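# Shut the microwave door until it latches

## Task

Push the microwave door shut so that its latch catches, then leave both grippers clear of the door so nothing touches it at the end.

## Robot and tools

Robot: two arms, left_arm and right_arm, each carrying a parallel two-finger gripper and a wrist camera. In the scene frame the origin sits at table height halfway between the nominal arm bases; +x points out over the table, +y toward left_arm, +z up. The left_arm base is near (-0.023, +0.320, +0.034) m and the right_arm base near (-0.030, -0.348, +0.015) m, both almost unrotated. The arm names have nothing to do with which side of an image they appear on. Each arm's hand position, orientation, targets and velocities are reported in that arm's own base frame. Fixed cameras and the table use the scene frame. The gripper's fingers point along its +z axis and close along its y axis. end_effector_position is the spot between the finger pads, just behind the tips. Reported numbers can be a few centimetres off, more at long reach.

The 16-number row: every motion argument is a flat row of 16 numbers covering both arms, even when only one moves. Order: left_arm x, y, z, qw, qx, qy, qz, opening, then right_arm x, y, z, qw, qx, qy, qz, opening. x, y, z are an absolute place for that gripper's pinch point in metres, in that arm's base frame. The quaternion is absolute, w first, in the same frame. Opening runs from -1 (shut) to +1 (fully open): about 87 mm at +1, 69 at +0.5, 43 at 0, 18 at -0.5, 0 at -1. An arm meant to stay put should get its last reported pose and its current opening repeated unchanged in every call. Sending 0 as an opening is a real command, not a placeholder.

execute_actions(actions, cameras): actions is a list of up to 15 actions. Each action is a table of up to 15 rows, one row per 1/30 s step. A short table keeps its final row for the remaining steps. A target lying more than 0.6 m from a gripper's position at the action's start, along any of that gripper's axes, gets the action refused for both arms. If the first action fails this check, or anything is malformed, the whole call is rejected. An empty list only reports state and images. cameras chooses images by name: null, omitted or ["all"] gives all, [] gives none, and an unknown name voids the call.

move(target, speed, blend, opening_speed, blocking, cameras): drives each gripper in a straight line from its current Hand target to the given row. target is one 16-number row or a list of up to 15 rows for waypoints, with no 0.6 m limit. speed is the path's top speed in m/s, from 0.002 to 2.9, default 0.25. Rotation is capped at twice that number in rad/s. You can give one speed, or one per waypoint. blend, in metres, rounds corners at intermediate waypoints. opening_speed is how fast openings change, per second on the -1..+1 scale, minimum 0.2. blocking=false returns after about 0.5 s while the motion continues, and a new move takes over from the running one. The whole move is capped at 10 s. Paths ignore obstacles and the other arm. Grippers lag behind and drift more at high speed or near full stretch. Do not route paths close to an arm's own base; go around it. The result adds a move: line giving the ending (done, off_target, moving, held, fault) and any limits (paced = clipped command, held = steps withheld). Neither done nor off_target says whether contact occurred.

wait(seconds, cameras): lets time pass, 0 to 10 s, with the commands held. stop(cameras): brakes a running move, needing some travel to do so. zoom_image(camera, region): enlarges [x0, y0, x1, y1] pixels, at most 504 x 504, of the newest image from cam_head_left, cam_head_right, cam_high, cam_low, cam_left_wrist or cam_right_wrist. All six are 672x504. read_manual(section): only licence text. finished_scene(scene): closes the scene irreversibly; scene here is 1.

Reading results: state includes end_effector_position and end_effector_quat_wxyz per arm, Hand target (where each arm is being sent, which may fall short of your command), Tool commands, and grip_measured (gripper position on the command scale). Also given: joint positions, joint velocities ("within noise" means at rest), joint torques (own weight included, with offsets; numbers 1 to 3 wrap at ±28 N m), and a Scene clock. execute_actions results list pinch positions at some steps. MOTOR HOT appears at 75 °C. An OVER-TEMPERATURE FAULT at 90 °C folds that arm away for the rest of the scene. Heating comes from stretched-out arms, loads, or pushing toward unreachable poses.

Control behaviour: each step, commanded orientation is clipped to within 40 degrees of the measured one, so big turns take several actions. Friction and gravity can leave the hand short, low or tilted. Check pose after each move and correct it. Resend the same quaternion to keep orientation rather than copying a drifted reading.

Cautions: close the door with a steady, moderate push, not a slam. Do not hit the microwave or table hard. Do not drive far past the contact point, since that presses harder. Keep the arms and wrist cameras from bumping or squeezing each other. Nothing may be knocked out of the work area. Any arm stop costs. Finish with both grippers and their camera cables off the door.

Each tool is called after "Emit:" as name(argument=value, ...) on one line, values as JSON.

## Session

Emit:
execute_actions(actions=[])

Scene clock: 0.00 s.
left_arm: end_effector_position=(+0.3752, -0.1097, +0.2328) grip_measured=+1.000 end_effector_quat_wxyz=(+0.508, -0.078, +0.849, -0.122) | right_arm: end_effector_position=(+0.3506, +0.0858, +0.3046) grip_measured=+0.981 end_effector_quat_wxyz=(+0.559, -0.163, +0.813, +0.017)
Joint positions: left_arm=[-0.309 1.242 1.074 -0.309 -0.147 -0.403 1] | right_arm=[0.28 1.131 1.23 -0.484 0.047 -0.148 0.991]
Joint velocities: within noise
Joint torques (N m): no reading
Motor temperatures (°C): left_arm=[23 25 30 28 23 23 23] | right_arm=[27 28 27 26 23 22 23]
Heat: left arm: 30 °C; right arm: 28 °C.
Hand target: left_arm +0.3755, -0.1097, +0.2377; +0.512, -0.078, +0.846, -0.124 | right_arm +0.3515, +0.0861, +0.3146; +0.571, -0.161, +0.805, +0.019
Tool commands: left_gripper/opening=+1.0 right_gripper/opening=+1.0

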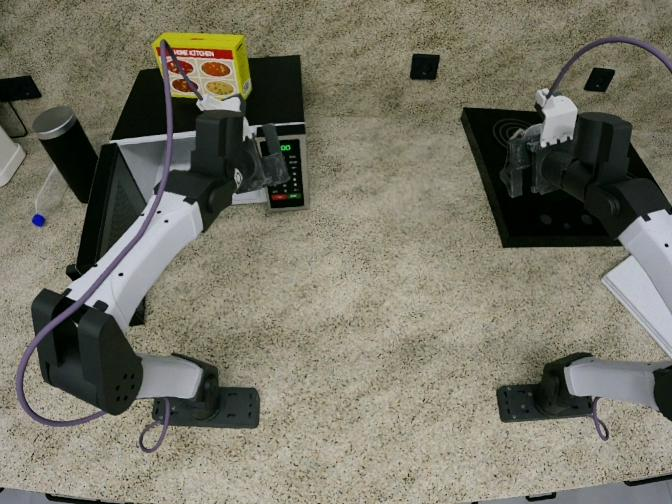

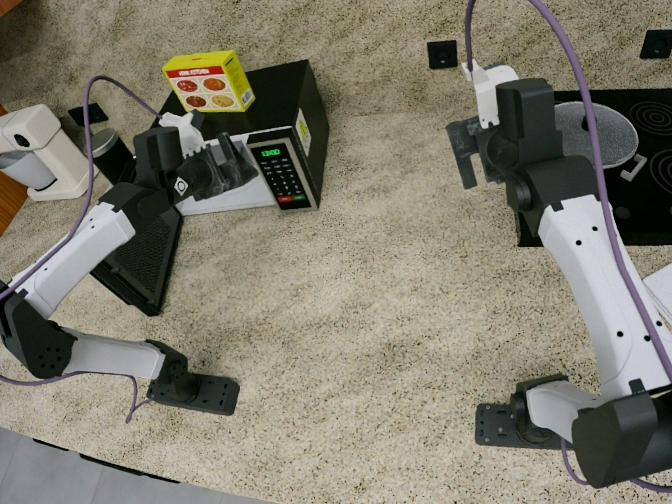

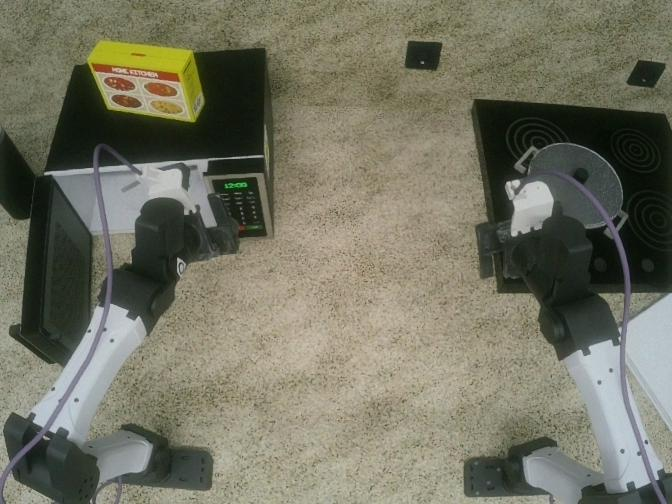

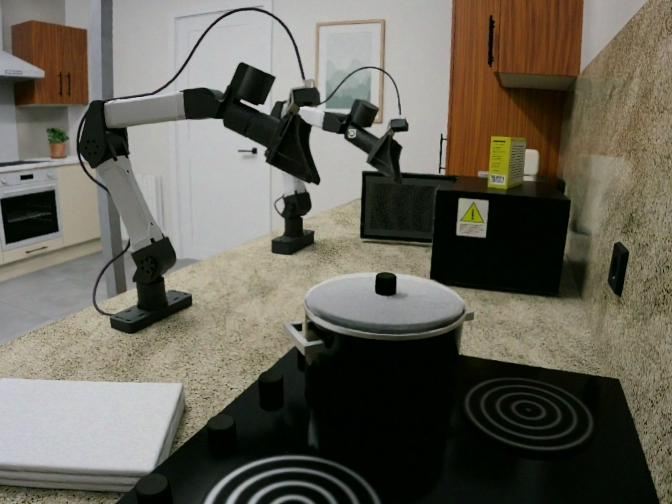

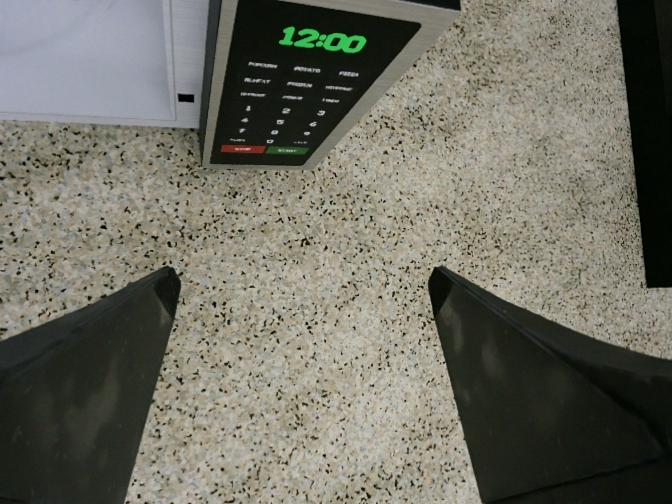

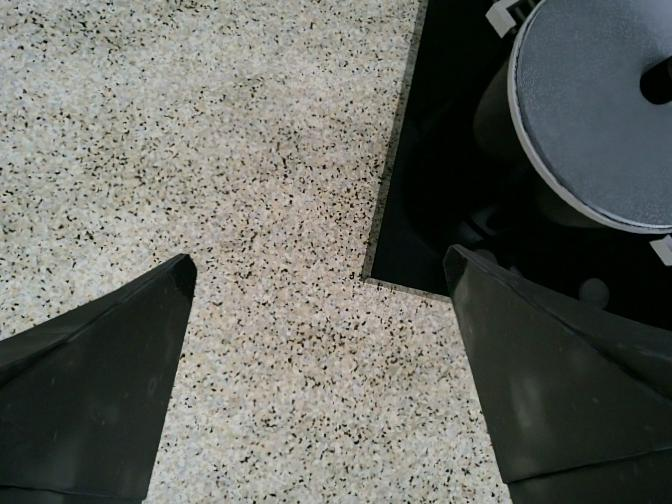

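Emit:
zoom_image(camera="cam_head_left", region=[20, 40, 340, 340])

Emit:
zoom_image(camera="cam_high", region=[0, 30, 300, 390])

Emit:
zoom_image(camera="cam_low", region=[260, 80, 600, 300])

Scaled by 1.575.

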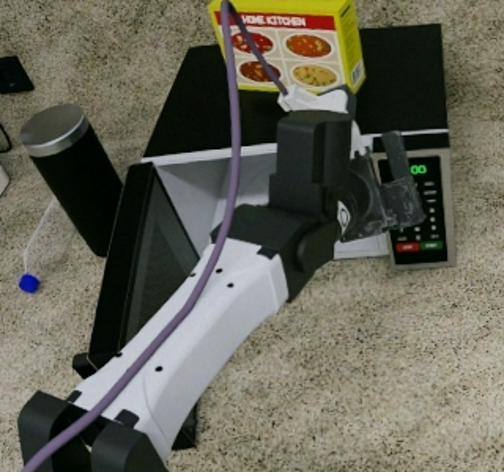

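Scaled by 1.400.

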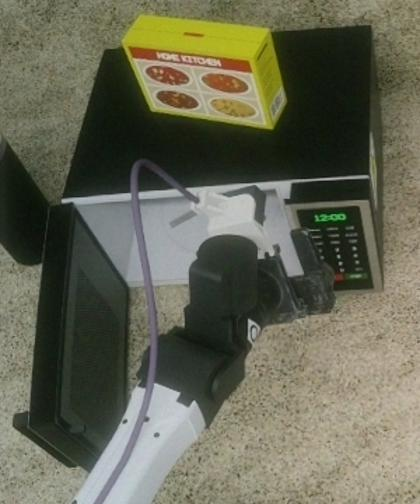

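Scaled by 1.482.

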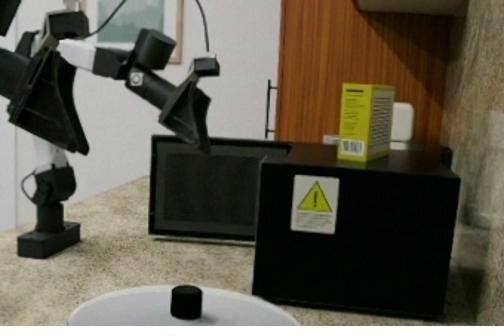

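Emit:
move(target=[[0.30,0.02,0.36,0.455,-0.154,0.874,0.080,-1,0.3506,0.0858,0.3046,0.559,-0.163,0.813,0.017,1],[0.15,0.30,0.34,0.218,-0.519,0.814,0.139,-1,0.3506,0.0858,0.3046,0.559,-0.163,0.813,0.017,1]], speed=0.35, blend=0.04)

Scene clock: 43.37 s.
left_arm: end_effector_position=(+0.1523, +0.3005, +0.3353) grip_measured=-0.990 end_effector_quat_wxyz=(+0.256, -0.515, +0.802, +0.159) | right_arm: end_effector_position=(+0.3501, +0.0857, +0.3037) grip_measured=+0.981 end_effector_quat_wxyz=(+0.557, -0.163, +0.814, +0.017)
Joint positions: left_arm=[1.098 1.725 2.333 -1.566 -0.017 -0.039 0.005] | right_arm=[0.28 1.131 1.23 -0.488 0.047 -0.148 0.991]
Joint velocities: within noise
Joint torques (N m): left_arm=[0.8 -6.58 8.06 1.35 0.04 0.19] | right_arm=[0.06 -2.85 6.46 2.05 0.01 -0.05]
Motor temperatures (°C): left_arm=[23 26 34 32 23 22 23] | right_arm=[27 29 31 34 23 22 23]
Heat: left arm: 34 °C; right arm: 34 °C.
Hand target: left_arm +0.1499, +0.2998, +0.3393; +0.258, -0.512, +0.803, +0.162 | right_arm +0.3506, +0.0858, +0.3046; +0.559, -0.163, +0.813, +0.017
Off the commanded pose: left_arm 0.005 m, 5 deg | right_arm 0.001 m, 0 deg.
joint sent to its limit (left arm) — joint 4 (wrist pitch), lower limit. The joint targets are off in orientation, not in position.
move: off_target (left_arm)

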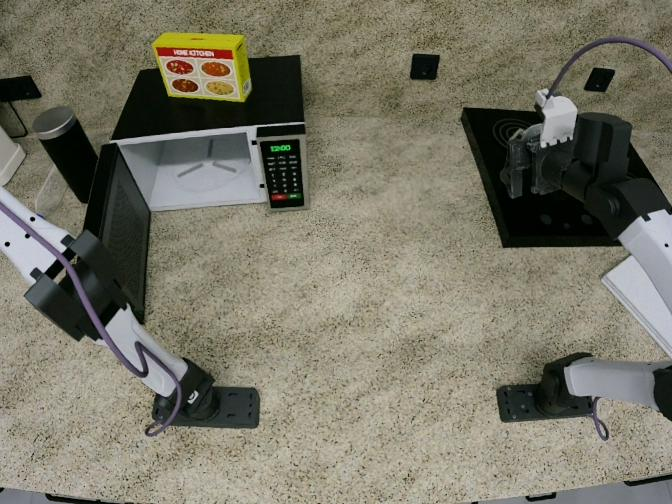

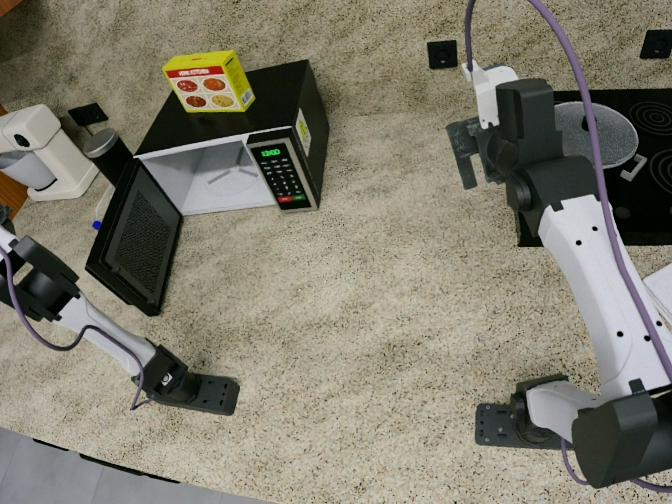

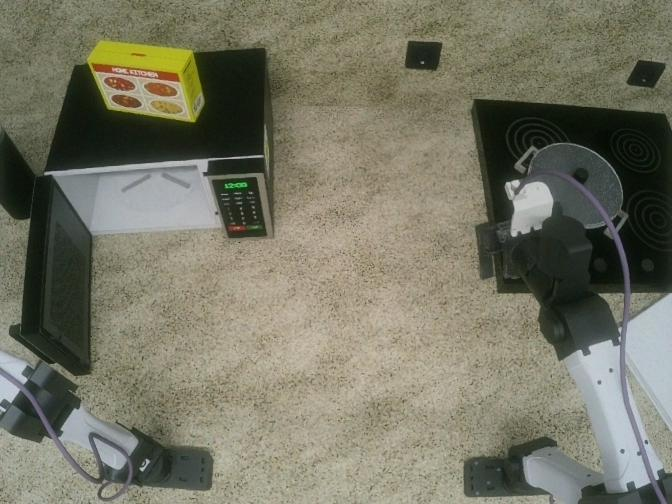

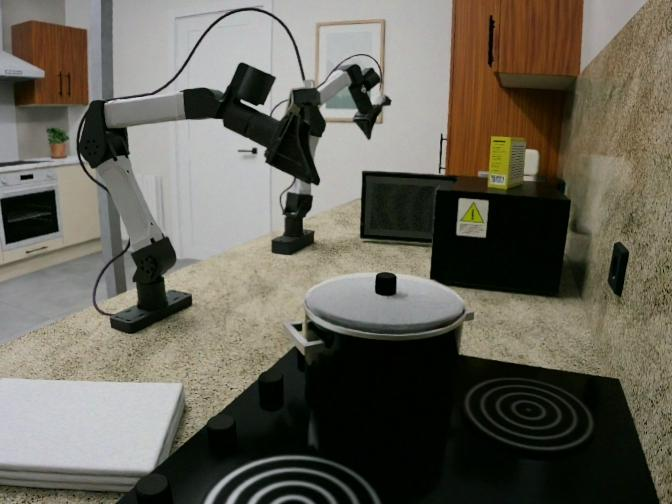

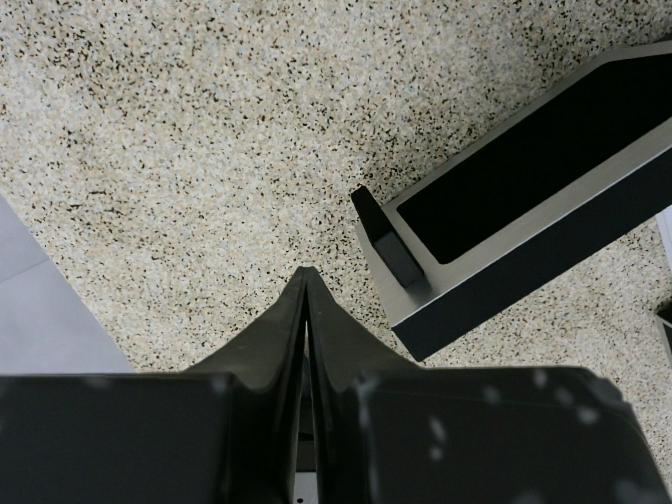

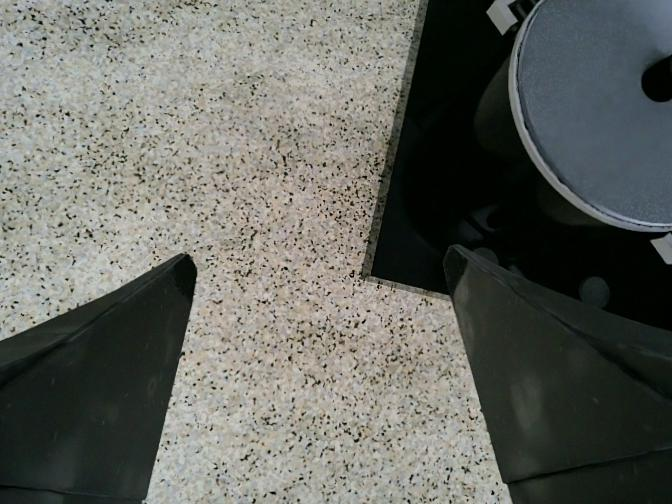

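Emit:
move(target=[[0.19,0.29,0.26,0.256,-0.515,0.802,0.159,-1,0.3506,0.0858,0.3046,0.559,-0.163,0.813,0.017,1],[0.19,0.29,0.10,0.256,-0.515,0.802,0.159,-1,0.3506,0.0858,0.3046,0.559,-0.163,0.813,0.017,1]], speed=0.2, blend=0.03)

Scene clock: 50.03 s.
left_arm: end_effector_position=(+0.1879, +0.2911, +0.1010) grip_measured=-0.990 end_effector_quat_wxyz=(+0.252, -0.515, +0.804, +0.156) | right_arm: end_effector_position=(+0.3500, +0.0857, +0.3036) grip_measured=+0.981 end_effector_quat_wxyz=(+0.557, -0.163, +0.814, +0.017)
Joint positions: left_arm=[0.97 1.466 1.045 -0.553 -0.088 -0.142 0.005] | right_arm=[0.28 1.131 1.23 -0.489 0.047 -0.148 0.991]
Joint velocities: within noise
Joint torques (N m): left_arm=[-0.51 -7.08 6.91 1.68 -0.09 0.02] | right_arm=[0.12 -2.78 6.46 2.09 0.01 -0.03]
Motor temperatures (°C): left_arm=[23 27 34 32 23 22 23] | right_arm=[27 29 31 34 23 22 23]
Heat: left arm: 34 °C; right arm: 34 °C.
Hand target: left_arm +0.1900, +0.2900, +0.1000; +0.256, -0.515, +0.802, +0.159 | right_arm +0.3506, +0.0858, +0.3046; +0.559, -0.163, +0.813, +0.017
Off the commanded pose: left_arm 0.003 m, 1 deg | right_arm 0.001 m, 0 deg.
move: done

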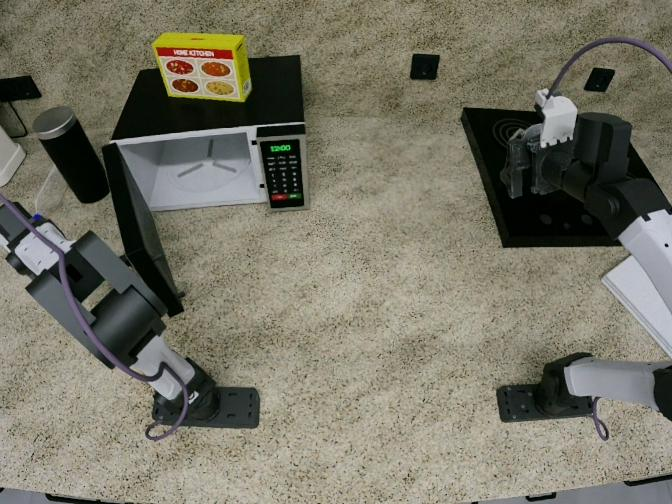

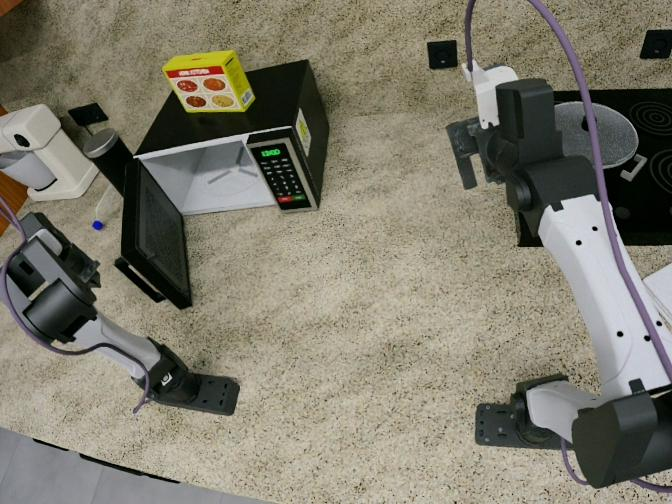

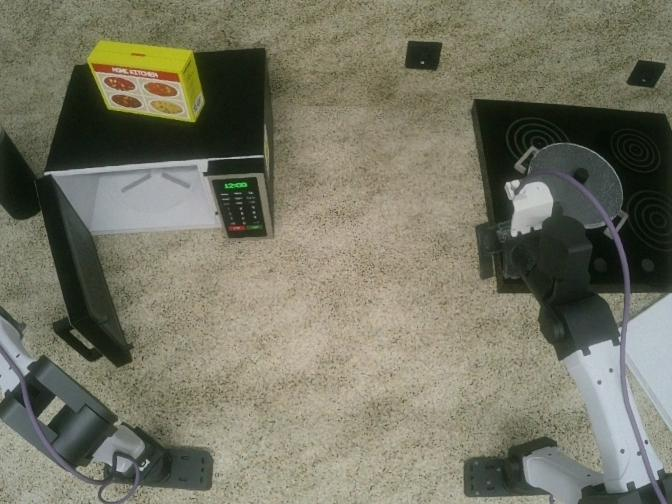

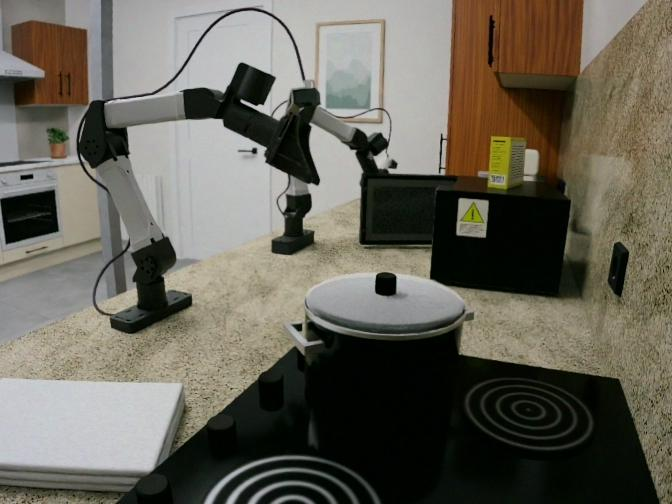

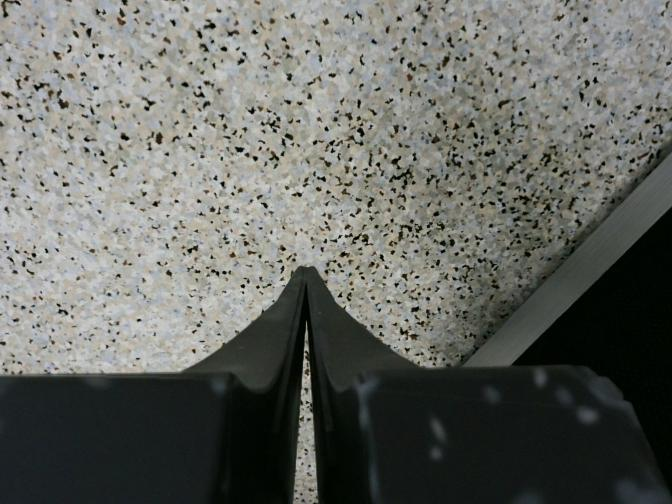

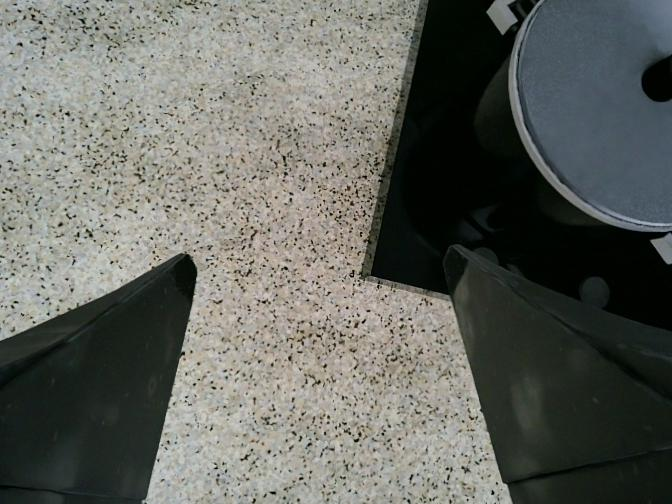

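Emit:
move(target=[[0.215,0.21,0.10,0.255,-0.368,0.888,0.106,-1,0.3506,0.0858,0.3046,0.559,-0.163,0.813,0.017,1],[0.25,0.11,0.10,0.353,-0.163,0.920,0.062,-1,0.3506,0.0858,0.3046,0.559,-0.163,0.813,0.017,1]], speed=0.12, blend=0.03)

Scene clock: 58.07 s.
left_arm: end_effector_position=(+0.2508, +0.1138, +0.1032) grip_measured=-0.990 end_effector_quat_wxyz=(+0.351, -0.174, +0.918, +0.065) | right_arm: end_effector_position=(+0.3500, +0.0857, +0.3036) grip_measured=+0.981 end_effector_quat_wxyz=(+0.557, -0.163, +0.814, +0.017)
Joint positions: left_arm=[0.453 1.054 0.71 -0.499 0.056 0.057 0.005] | right_arm=[0.28 1.131 1.23 -0.489 0.047 -0.148 0.991]
Joint velocities: within noise
Joint torques (N m): left_arm=[-0.35 -4.03 6.71 1.75 0.13 0.2] | right_arm=[0.03 -3.03 6.57 2.14 -0.03 -0.06]
Motor temperatures (°C): left_arm=[23 27 34 32 23 22 23] | right_arm=[27 29 31 34 23 21 23]
Heat: left arm: 34 °C; right arm: 34 °C.
Hand target: left_arm +0.2500, +0.1100, +0.1000; +0.353, -0.163, +0.919, +0.062 | right_arm +0.3506, +0.0858, +0.3046; +0.559, -0.163, +0.813, +0.017
Off the commanded pose: left_arm 0.005 m, 1 deg | right_arm 0.001 m, 0 deg.
move: done

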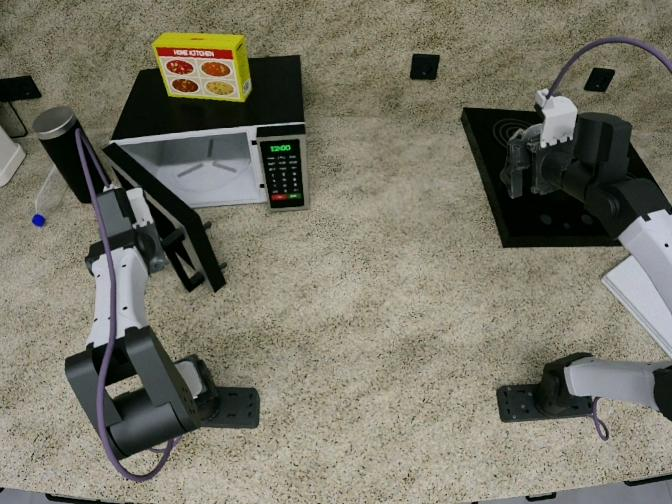

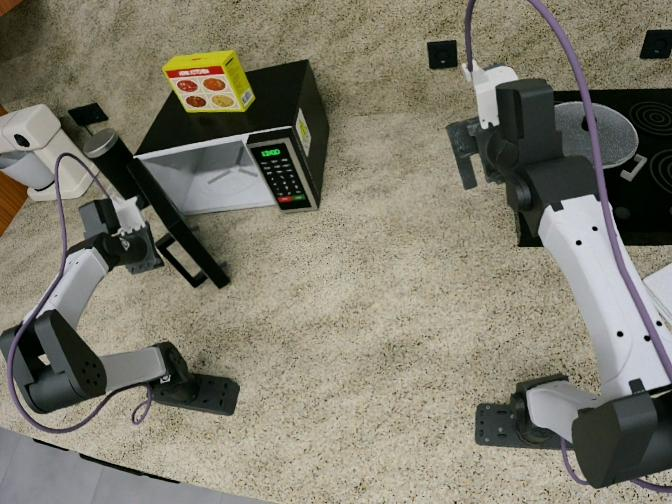

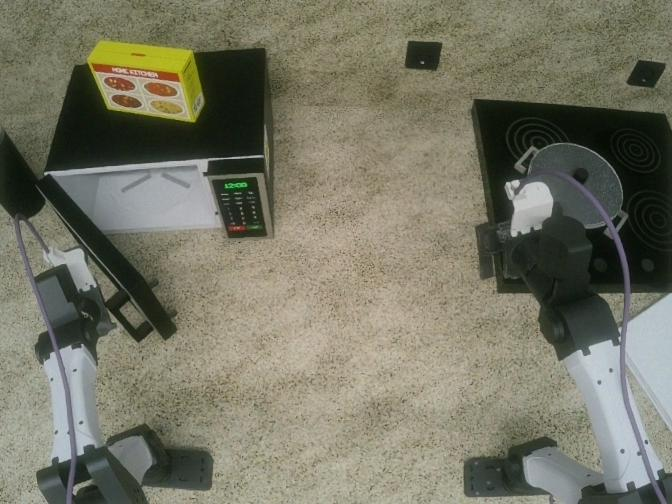

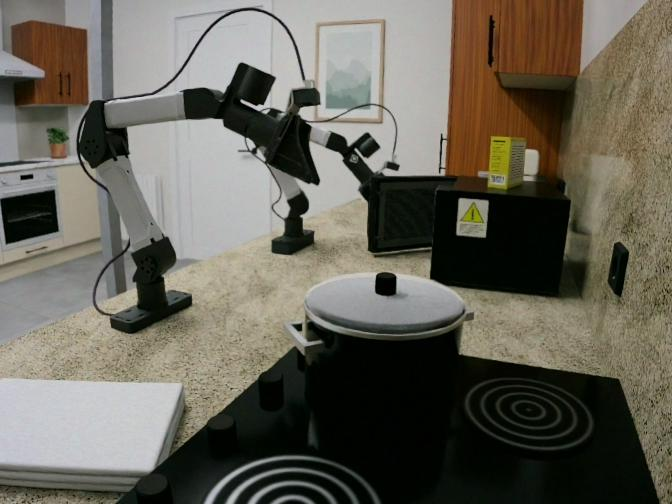

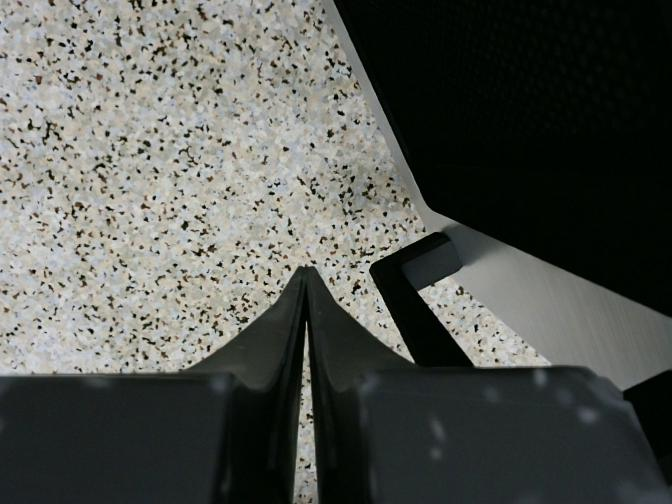

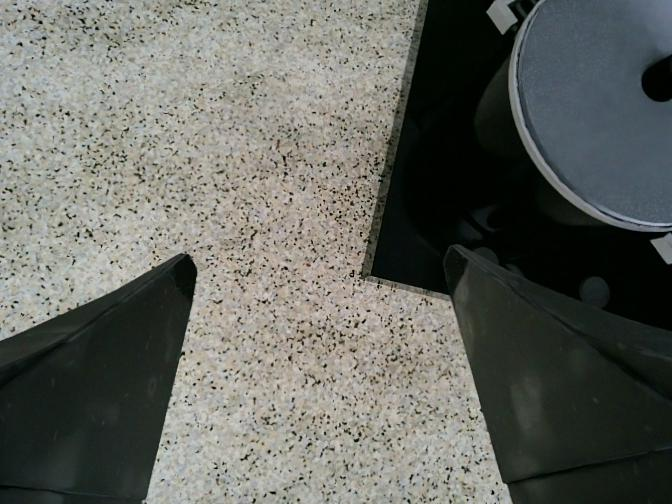

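Emit:
move(target=[[0.275,0.05,0.10,0.499,-0.060,0.864,0.035,-1,0.3506,0.0858,0.3046,0.559,-0.163,0.813,0.017,1],[0.31,0.015,0.10,0.5,0,0.866,0,-1,0.3506,0.0858,0.3046,0.559,-0.163,0.813,0.017,1]], speed=0.12, blend=0.02)

Scene clock: 69.30 s.
left_arm: end_effector_position=(+0.2979, +0.0175, +0.0844) grip_measured=-0.990 end_effector_quat_wxyz=(+0.480, -0.003, +0.877, +0.004) | right_arm: end_effector_position=(+0.3500, +0.0857, +0.3036) grip_measured=+0.981 end_effector_quat_wxyz=(+0.557, -0.163, +0.814, +0.017)
Joint positions: left_arm=[0.092 0.971 0.419 -0.019 0.068 0.047 0.005] | right_arm=[0.28 1.131 1.23 -0.489 0.047 -0.148 0.991]
Joint velocities: within noise
Joint torques (N m): left_arm=[-0.36 -2.09 11.69 2.15 0.1 0.05] | right_arm=[0.18 -3.02 6.49 2.1 -0.06 -0.06]
Motor temperatures (°C): left_arm=[23 27 34 32 23 22 23] | right_arm=[27 28 32 34 23 21 23]
Heat: left arm: 34 °C; right arm: 34 °C.
Hand target: left_arm +0.3088, +0.0149, +0.1003; +0.500, +0.000, +0.866, +0.000 | right_arm +0.3506, +0.0858, +0.3046; +0.559, -0.163, +0.813, +0.017
Off the commanded pose: left_arm 0.020 m, 3 deg | right_arm 0.001 m, 0 deg.
move: off_target (left_arm)

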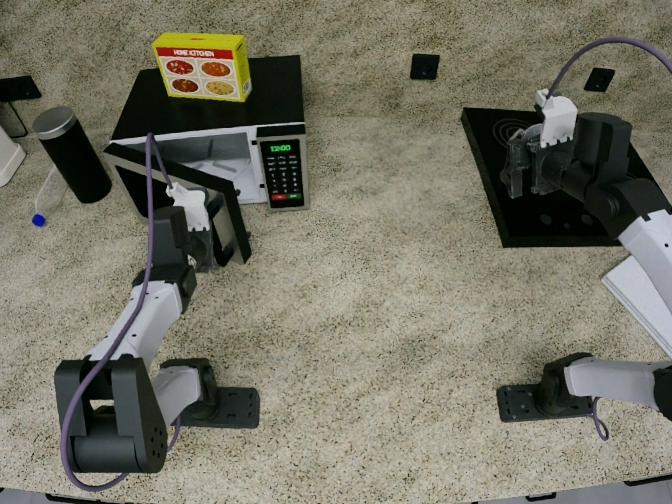

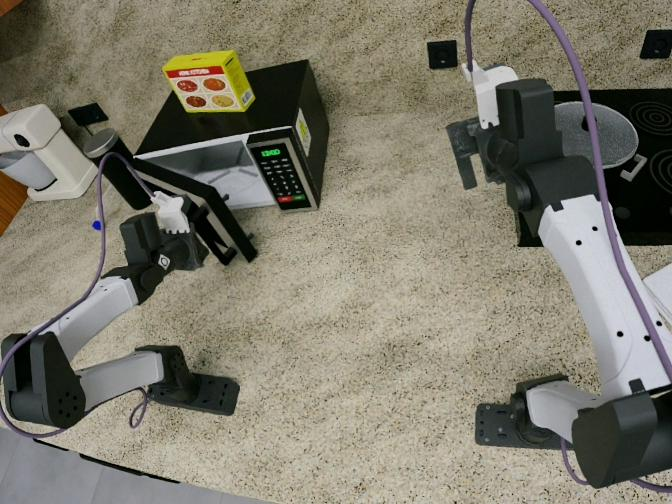

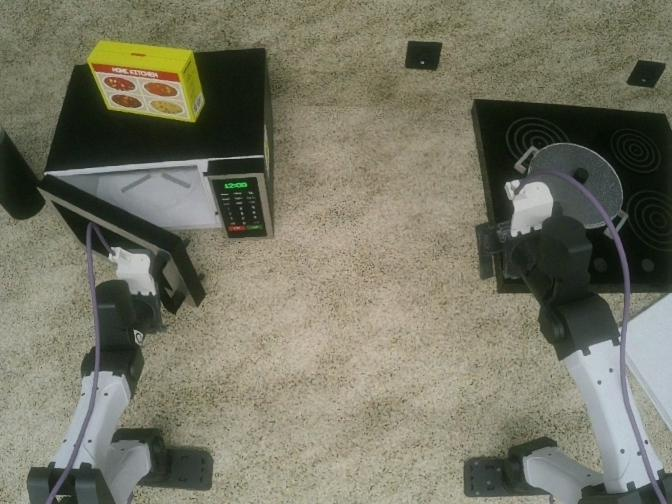

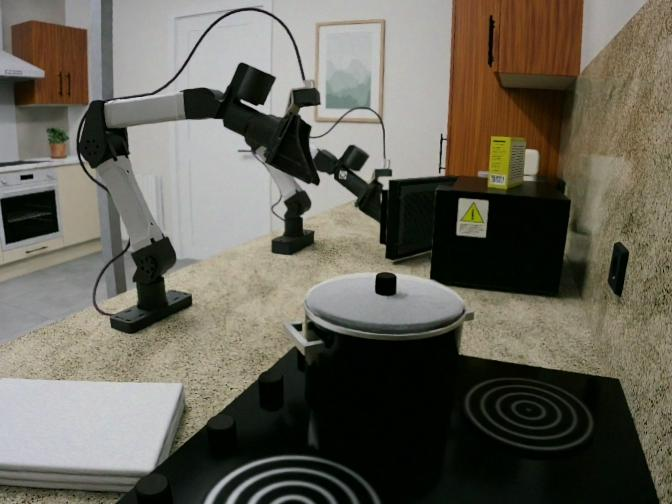

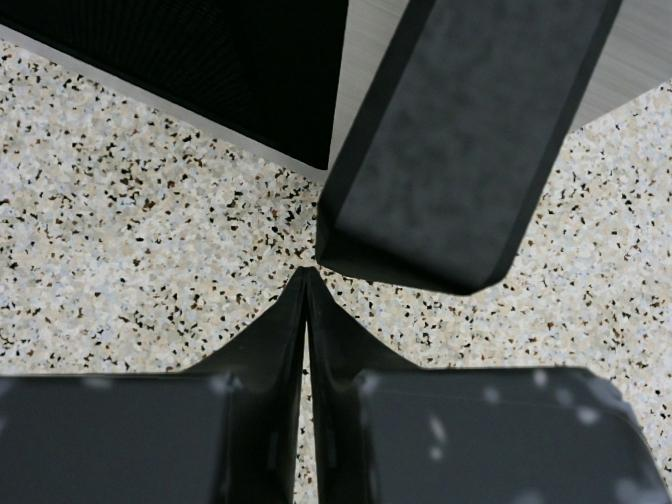

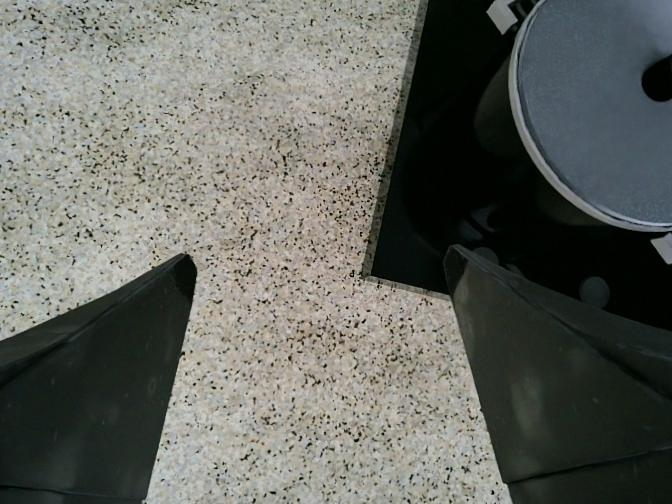

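Emit:
move(target=[[0.21,0.025,0.12,0.5,0,0.866,0,-1,0.3506,0.0858,0.3046,0.559,-0.163,0.813,0.017,1],[0.205,-0.05,0.12,0.537,0.047,0.842,-0.03,-1,0.3506,0.0858,0.3046,0.559,-0.163,0.813,0.017,1],[0.30,-0.055,0.12,0.6,0.05,0.798,-0.04,-1,0.3506,0.0858,0.3046,0.559,-0.163,0.813,0.017,1]], speed=[0.25,0.25,0.12], blend=0.02)

Scene clock: 78.97 s.
left_arm: end_effector_position=(+0.3012, -0.0568, +0.1273) grip_measured=-0.990 end_effector_quat_wxyz=(+0.603, +0.046, +0.796, -0.043) | right_arm: end_effector_position=(+0.3500, +0.0857, +0.3036) grip_measured=+0.981 end_effector_quat_wxyz=(+0.557, -0.163, +0.814, +0.017)
Joint positions: left_arm=[-0.245 0.793 0.286 0.232 -0.112 -0.045 0.005] | right_arm=[0.28 1.131 1.23 -0.489 0.047 -0.148 0.991]
Joint velocities: within noise
Joint torques (N m): left_arm=[1.21 -1.03 6.72 2.18 0.1 0.21] | right_arm=[0.23 -2.89 6.45 2.1 0.02 -0.01]
Motor temperatures (°C): left_arm=[23 26 36 33 23 22 23] | right_arm=[27 28 32 35 23 21 23]
Heat: left arm: 36 °C; right arm: 35 °C.
Hand target: left_arm +0.2999, -0.0551, +0.1202; +0.600, +0.050, +0.798, -0.040 | right_arm +0.3506, +0.0858, +0.3046; +0.559, -0.163, +0.813, +0.017
Off the commanded pose: left_arm 0.008 m, 1 deg | right_arm 0.001 m, 0 deg.
move: done

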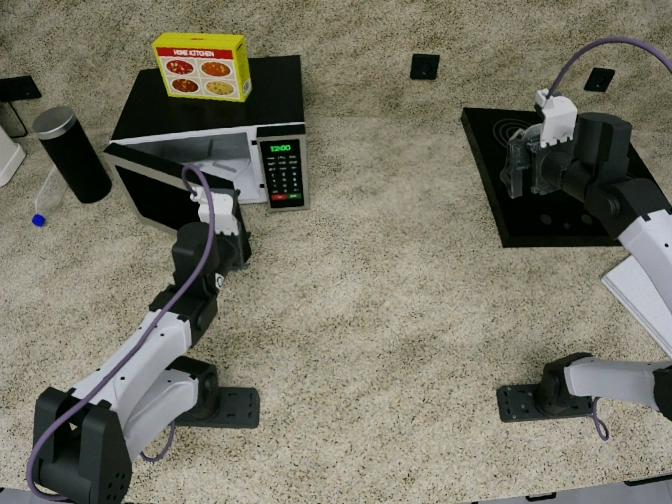

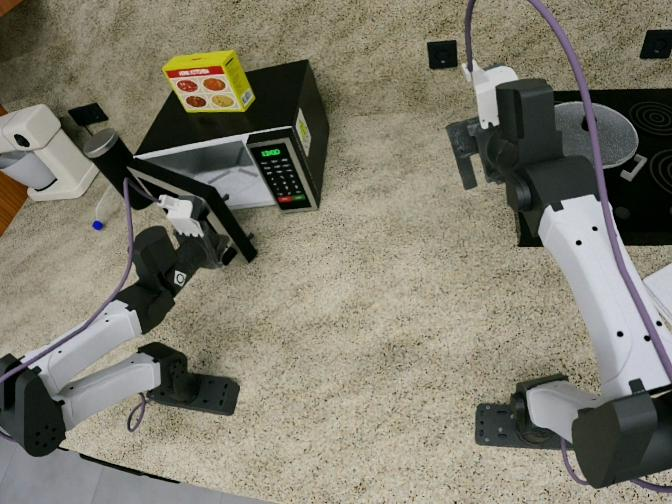

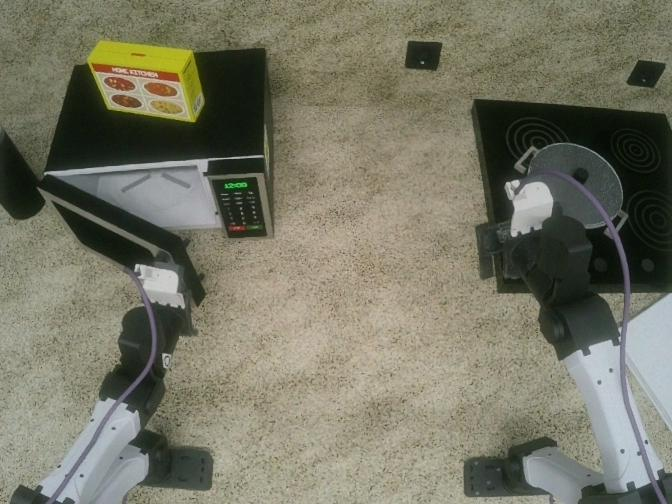

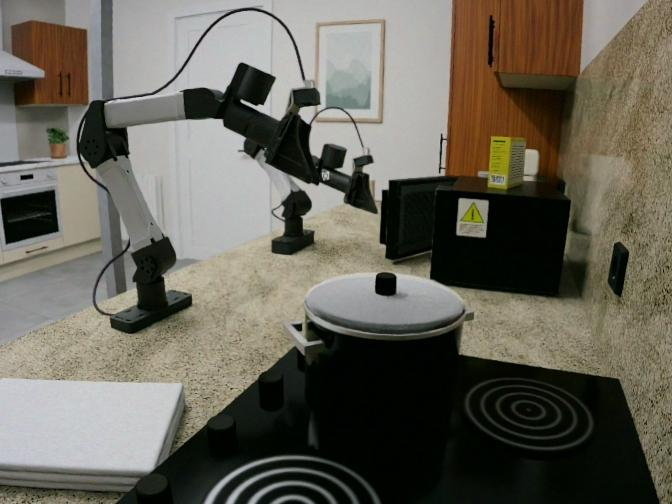

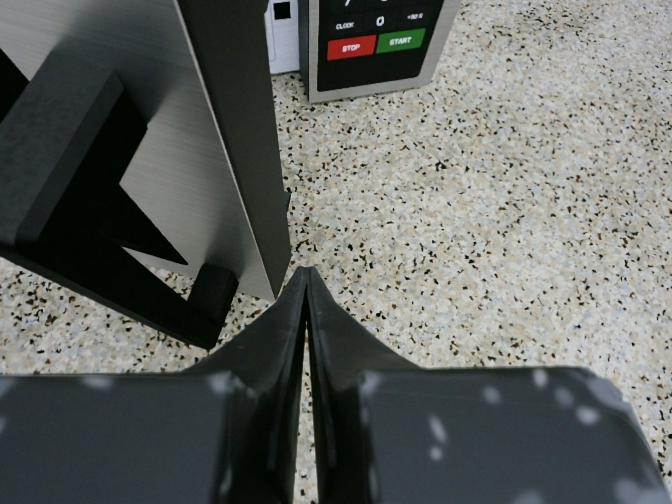

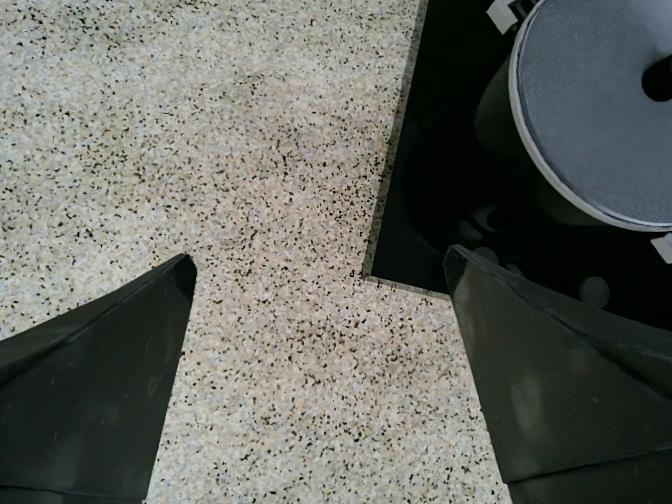

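Emit:
move(target=[[0.265,-0.035,0.11,0.6,0.05,0.798,-0.04,-1,0.3506,0.0858,0.3046,0.559,-0.163,0.813,0.017,1],[0.32,-0.043,0.11,0.62,0.05,0.782,-0.04,-1,0.3506,0.0858,0.3046,0.559,-0.163,0.813,0.017,1],[0.35,-0.06,0.11,0.64,0.05,0.766,-0.04,-1,0.3506,0.0858,0.3046,0.559,-0.163,0.813,0.017,1]], speed=[0.2,0.12,0.1])

Scene clock: 89.27 s.
left_arm: end_effector_position=(+0.3402, -0.0565, +0.0954) grip_measured=-0.990 end_effector_quat_wxyz=(+0.624, +0.049, +0.779, -0.039) | right_arm: end_effector_position=(+0.3500, +0.0857, +0.3036) grip_measured=+0.981 end_effector_quat_wxyz=(+0.557, -0.163, +0.814, +0.017)
Joint positions: left_arm=[-0.199 1.195 0.223 0.751 -0.071 -0.015 0.005] | right_arm=[0.28 1.131 1.23 -0.489 0.047 -0.148 0.991]
Joint velocities: within noise
Joint torques (N m): left_arm=[-0.43 -2.77 10.3 2.18 -0.05 0.13] | right_arm=[0.1 -3 6.37 2.07 0.03 -0.01]
Motor temperatures (°C): left_arm=[23 26 36 34 23 22 23] | right_arm=[27 28 32 35 23 21 23]
Heat: left arm: 36 °C; right arm: 35 °C.
Hand target: left_arm +0.3491, -0.0598, +0.1103; +0.640, +0.050, +0.766, -0.040 | right_arm +0.3506, +0.0858, +0.3046; +0.559, -0.163, +0.813, +0.017
Off the commanded pose: left_arm 0.018 m, 2 deg | right_arm 0.001 m, 0 deg.
move: off_target (left_arm)

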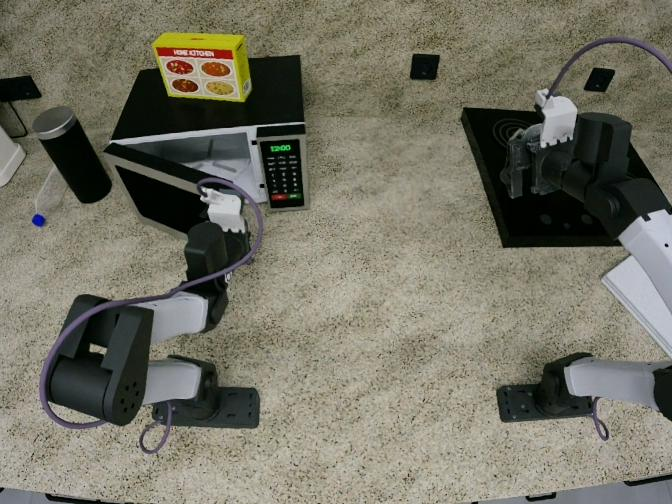

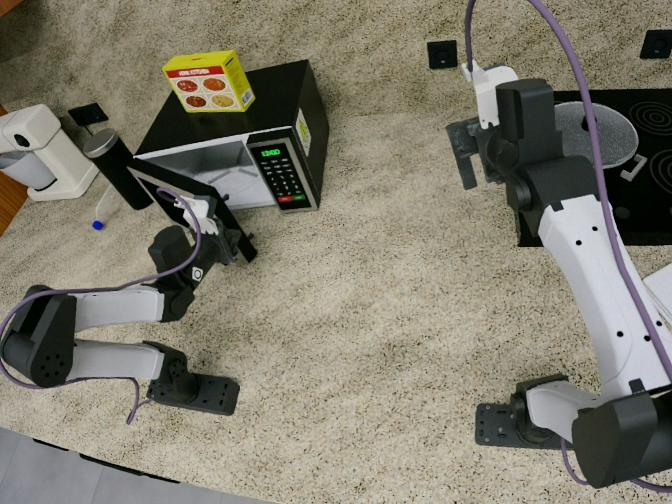

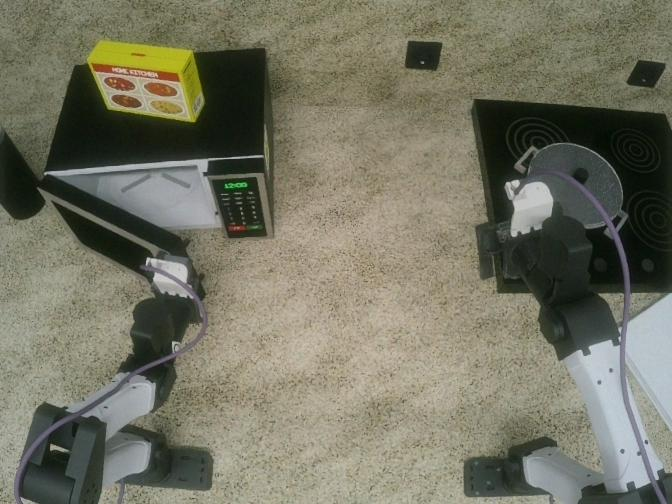

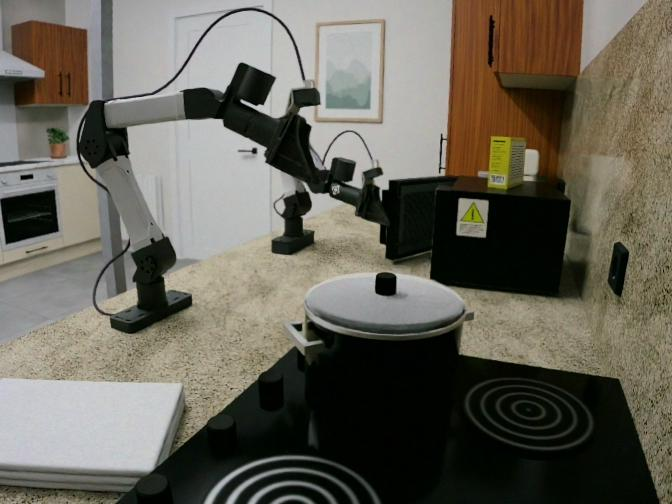

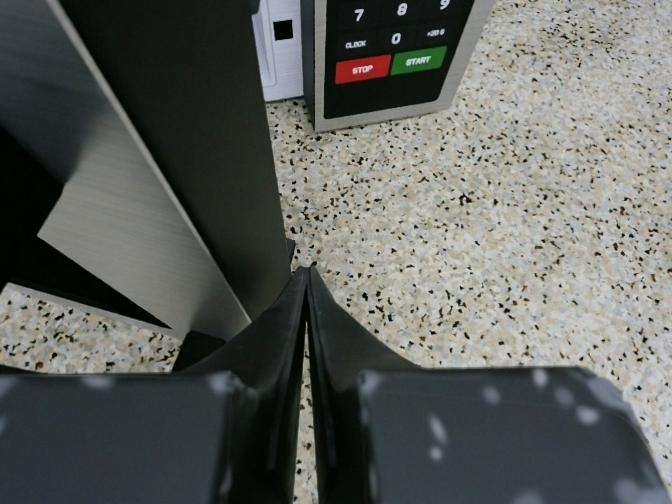

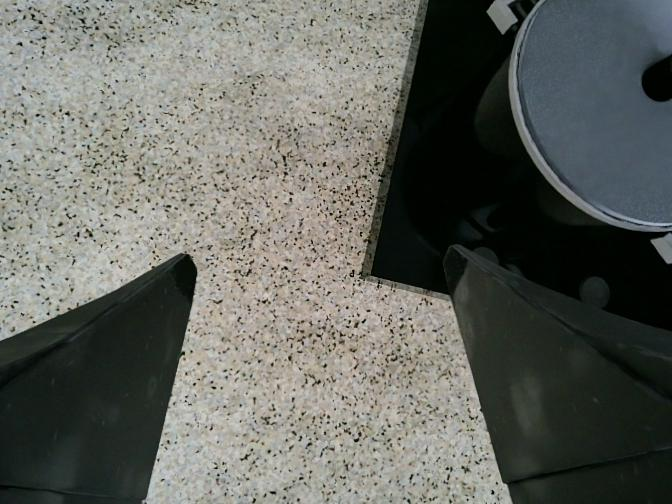

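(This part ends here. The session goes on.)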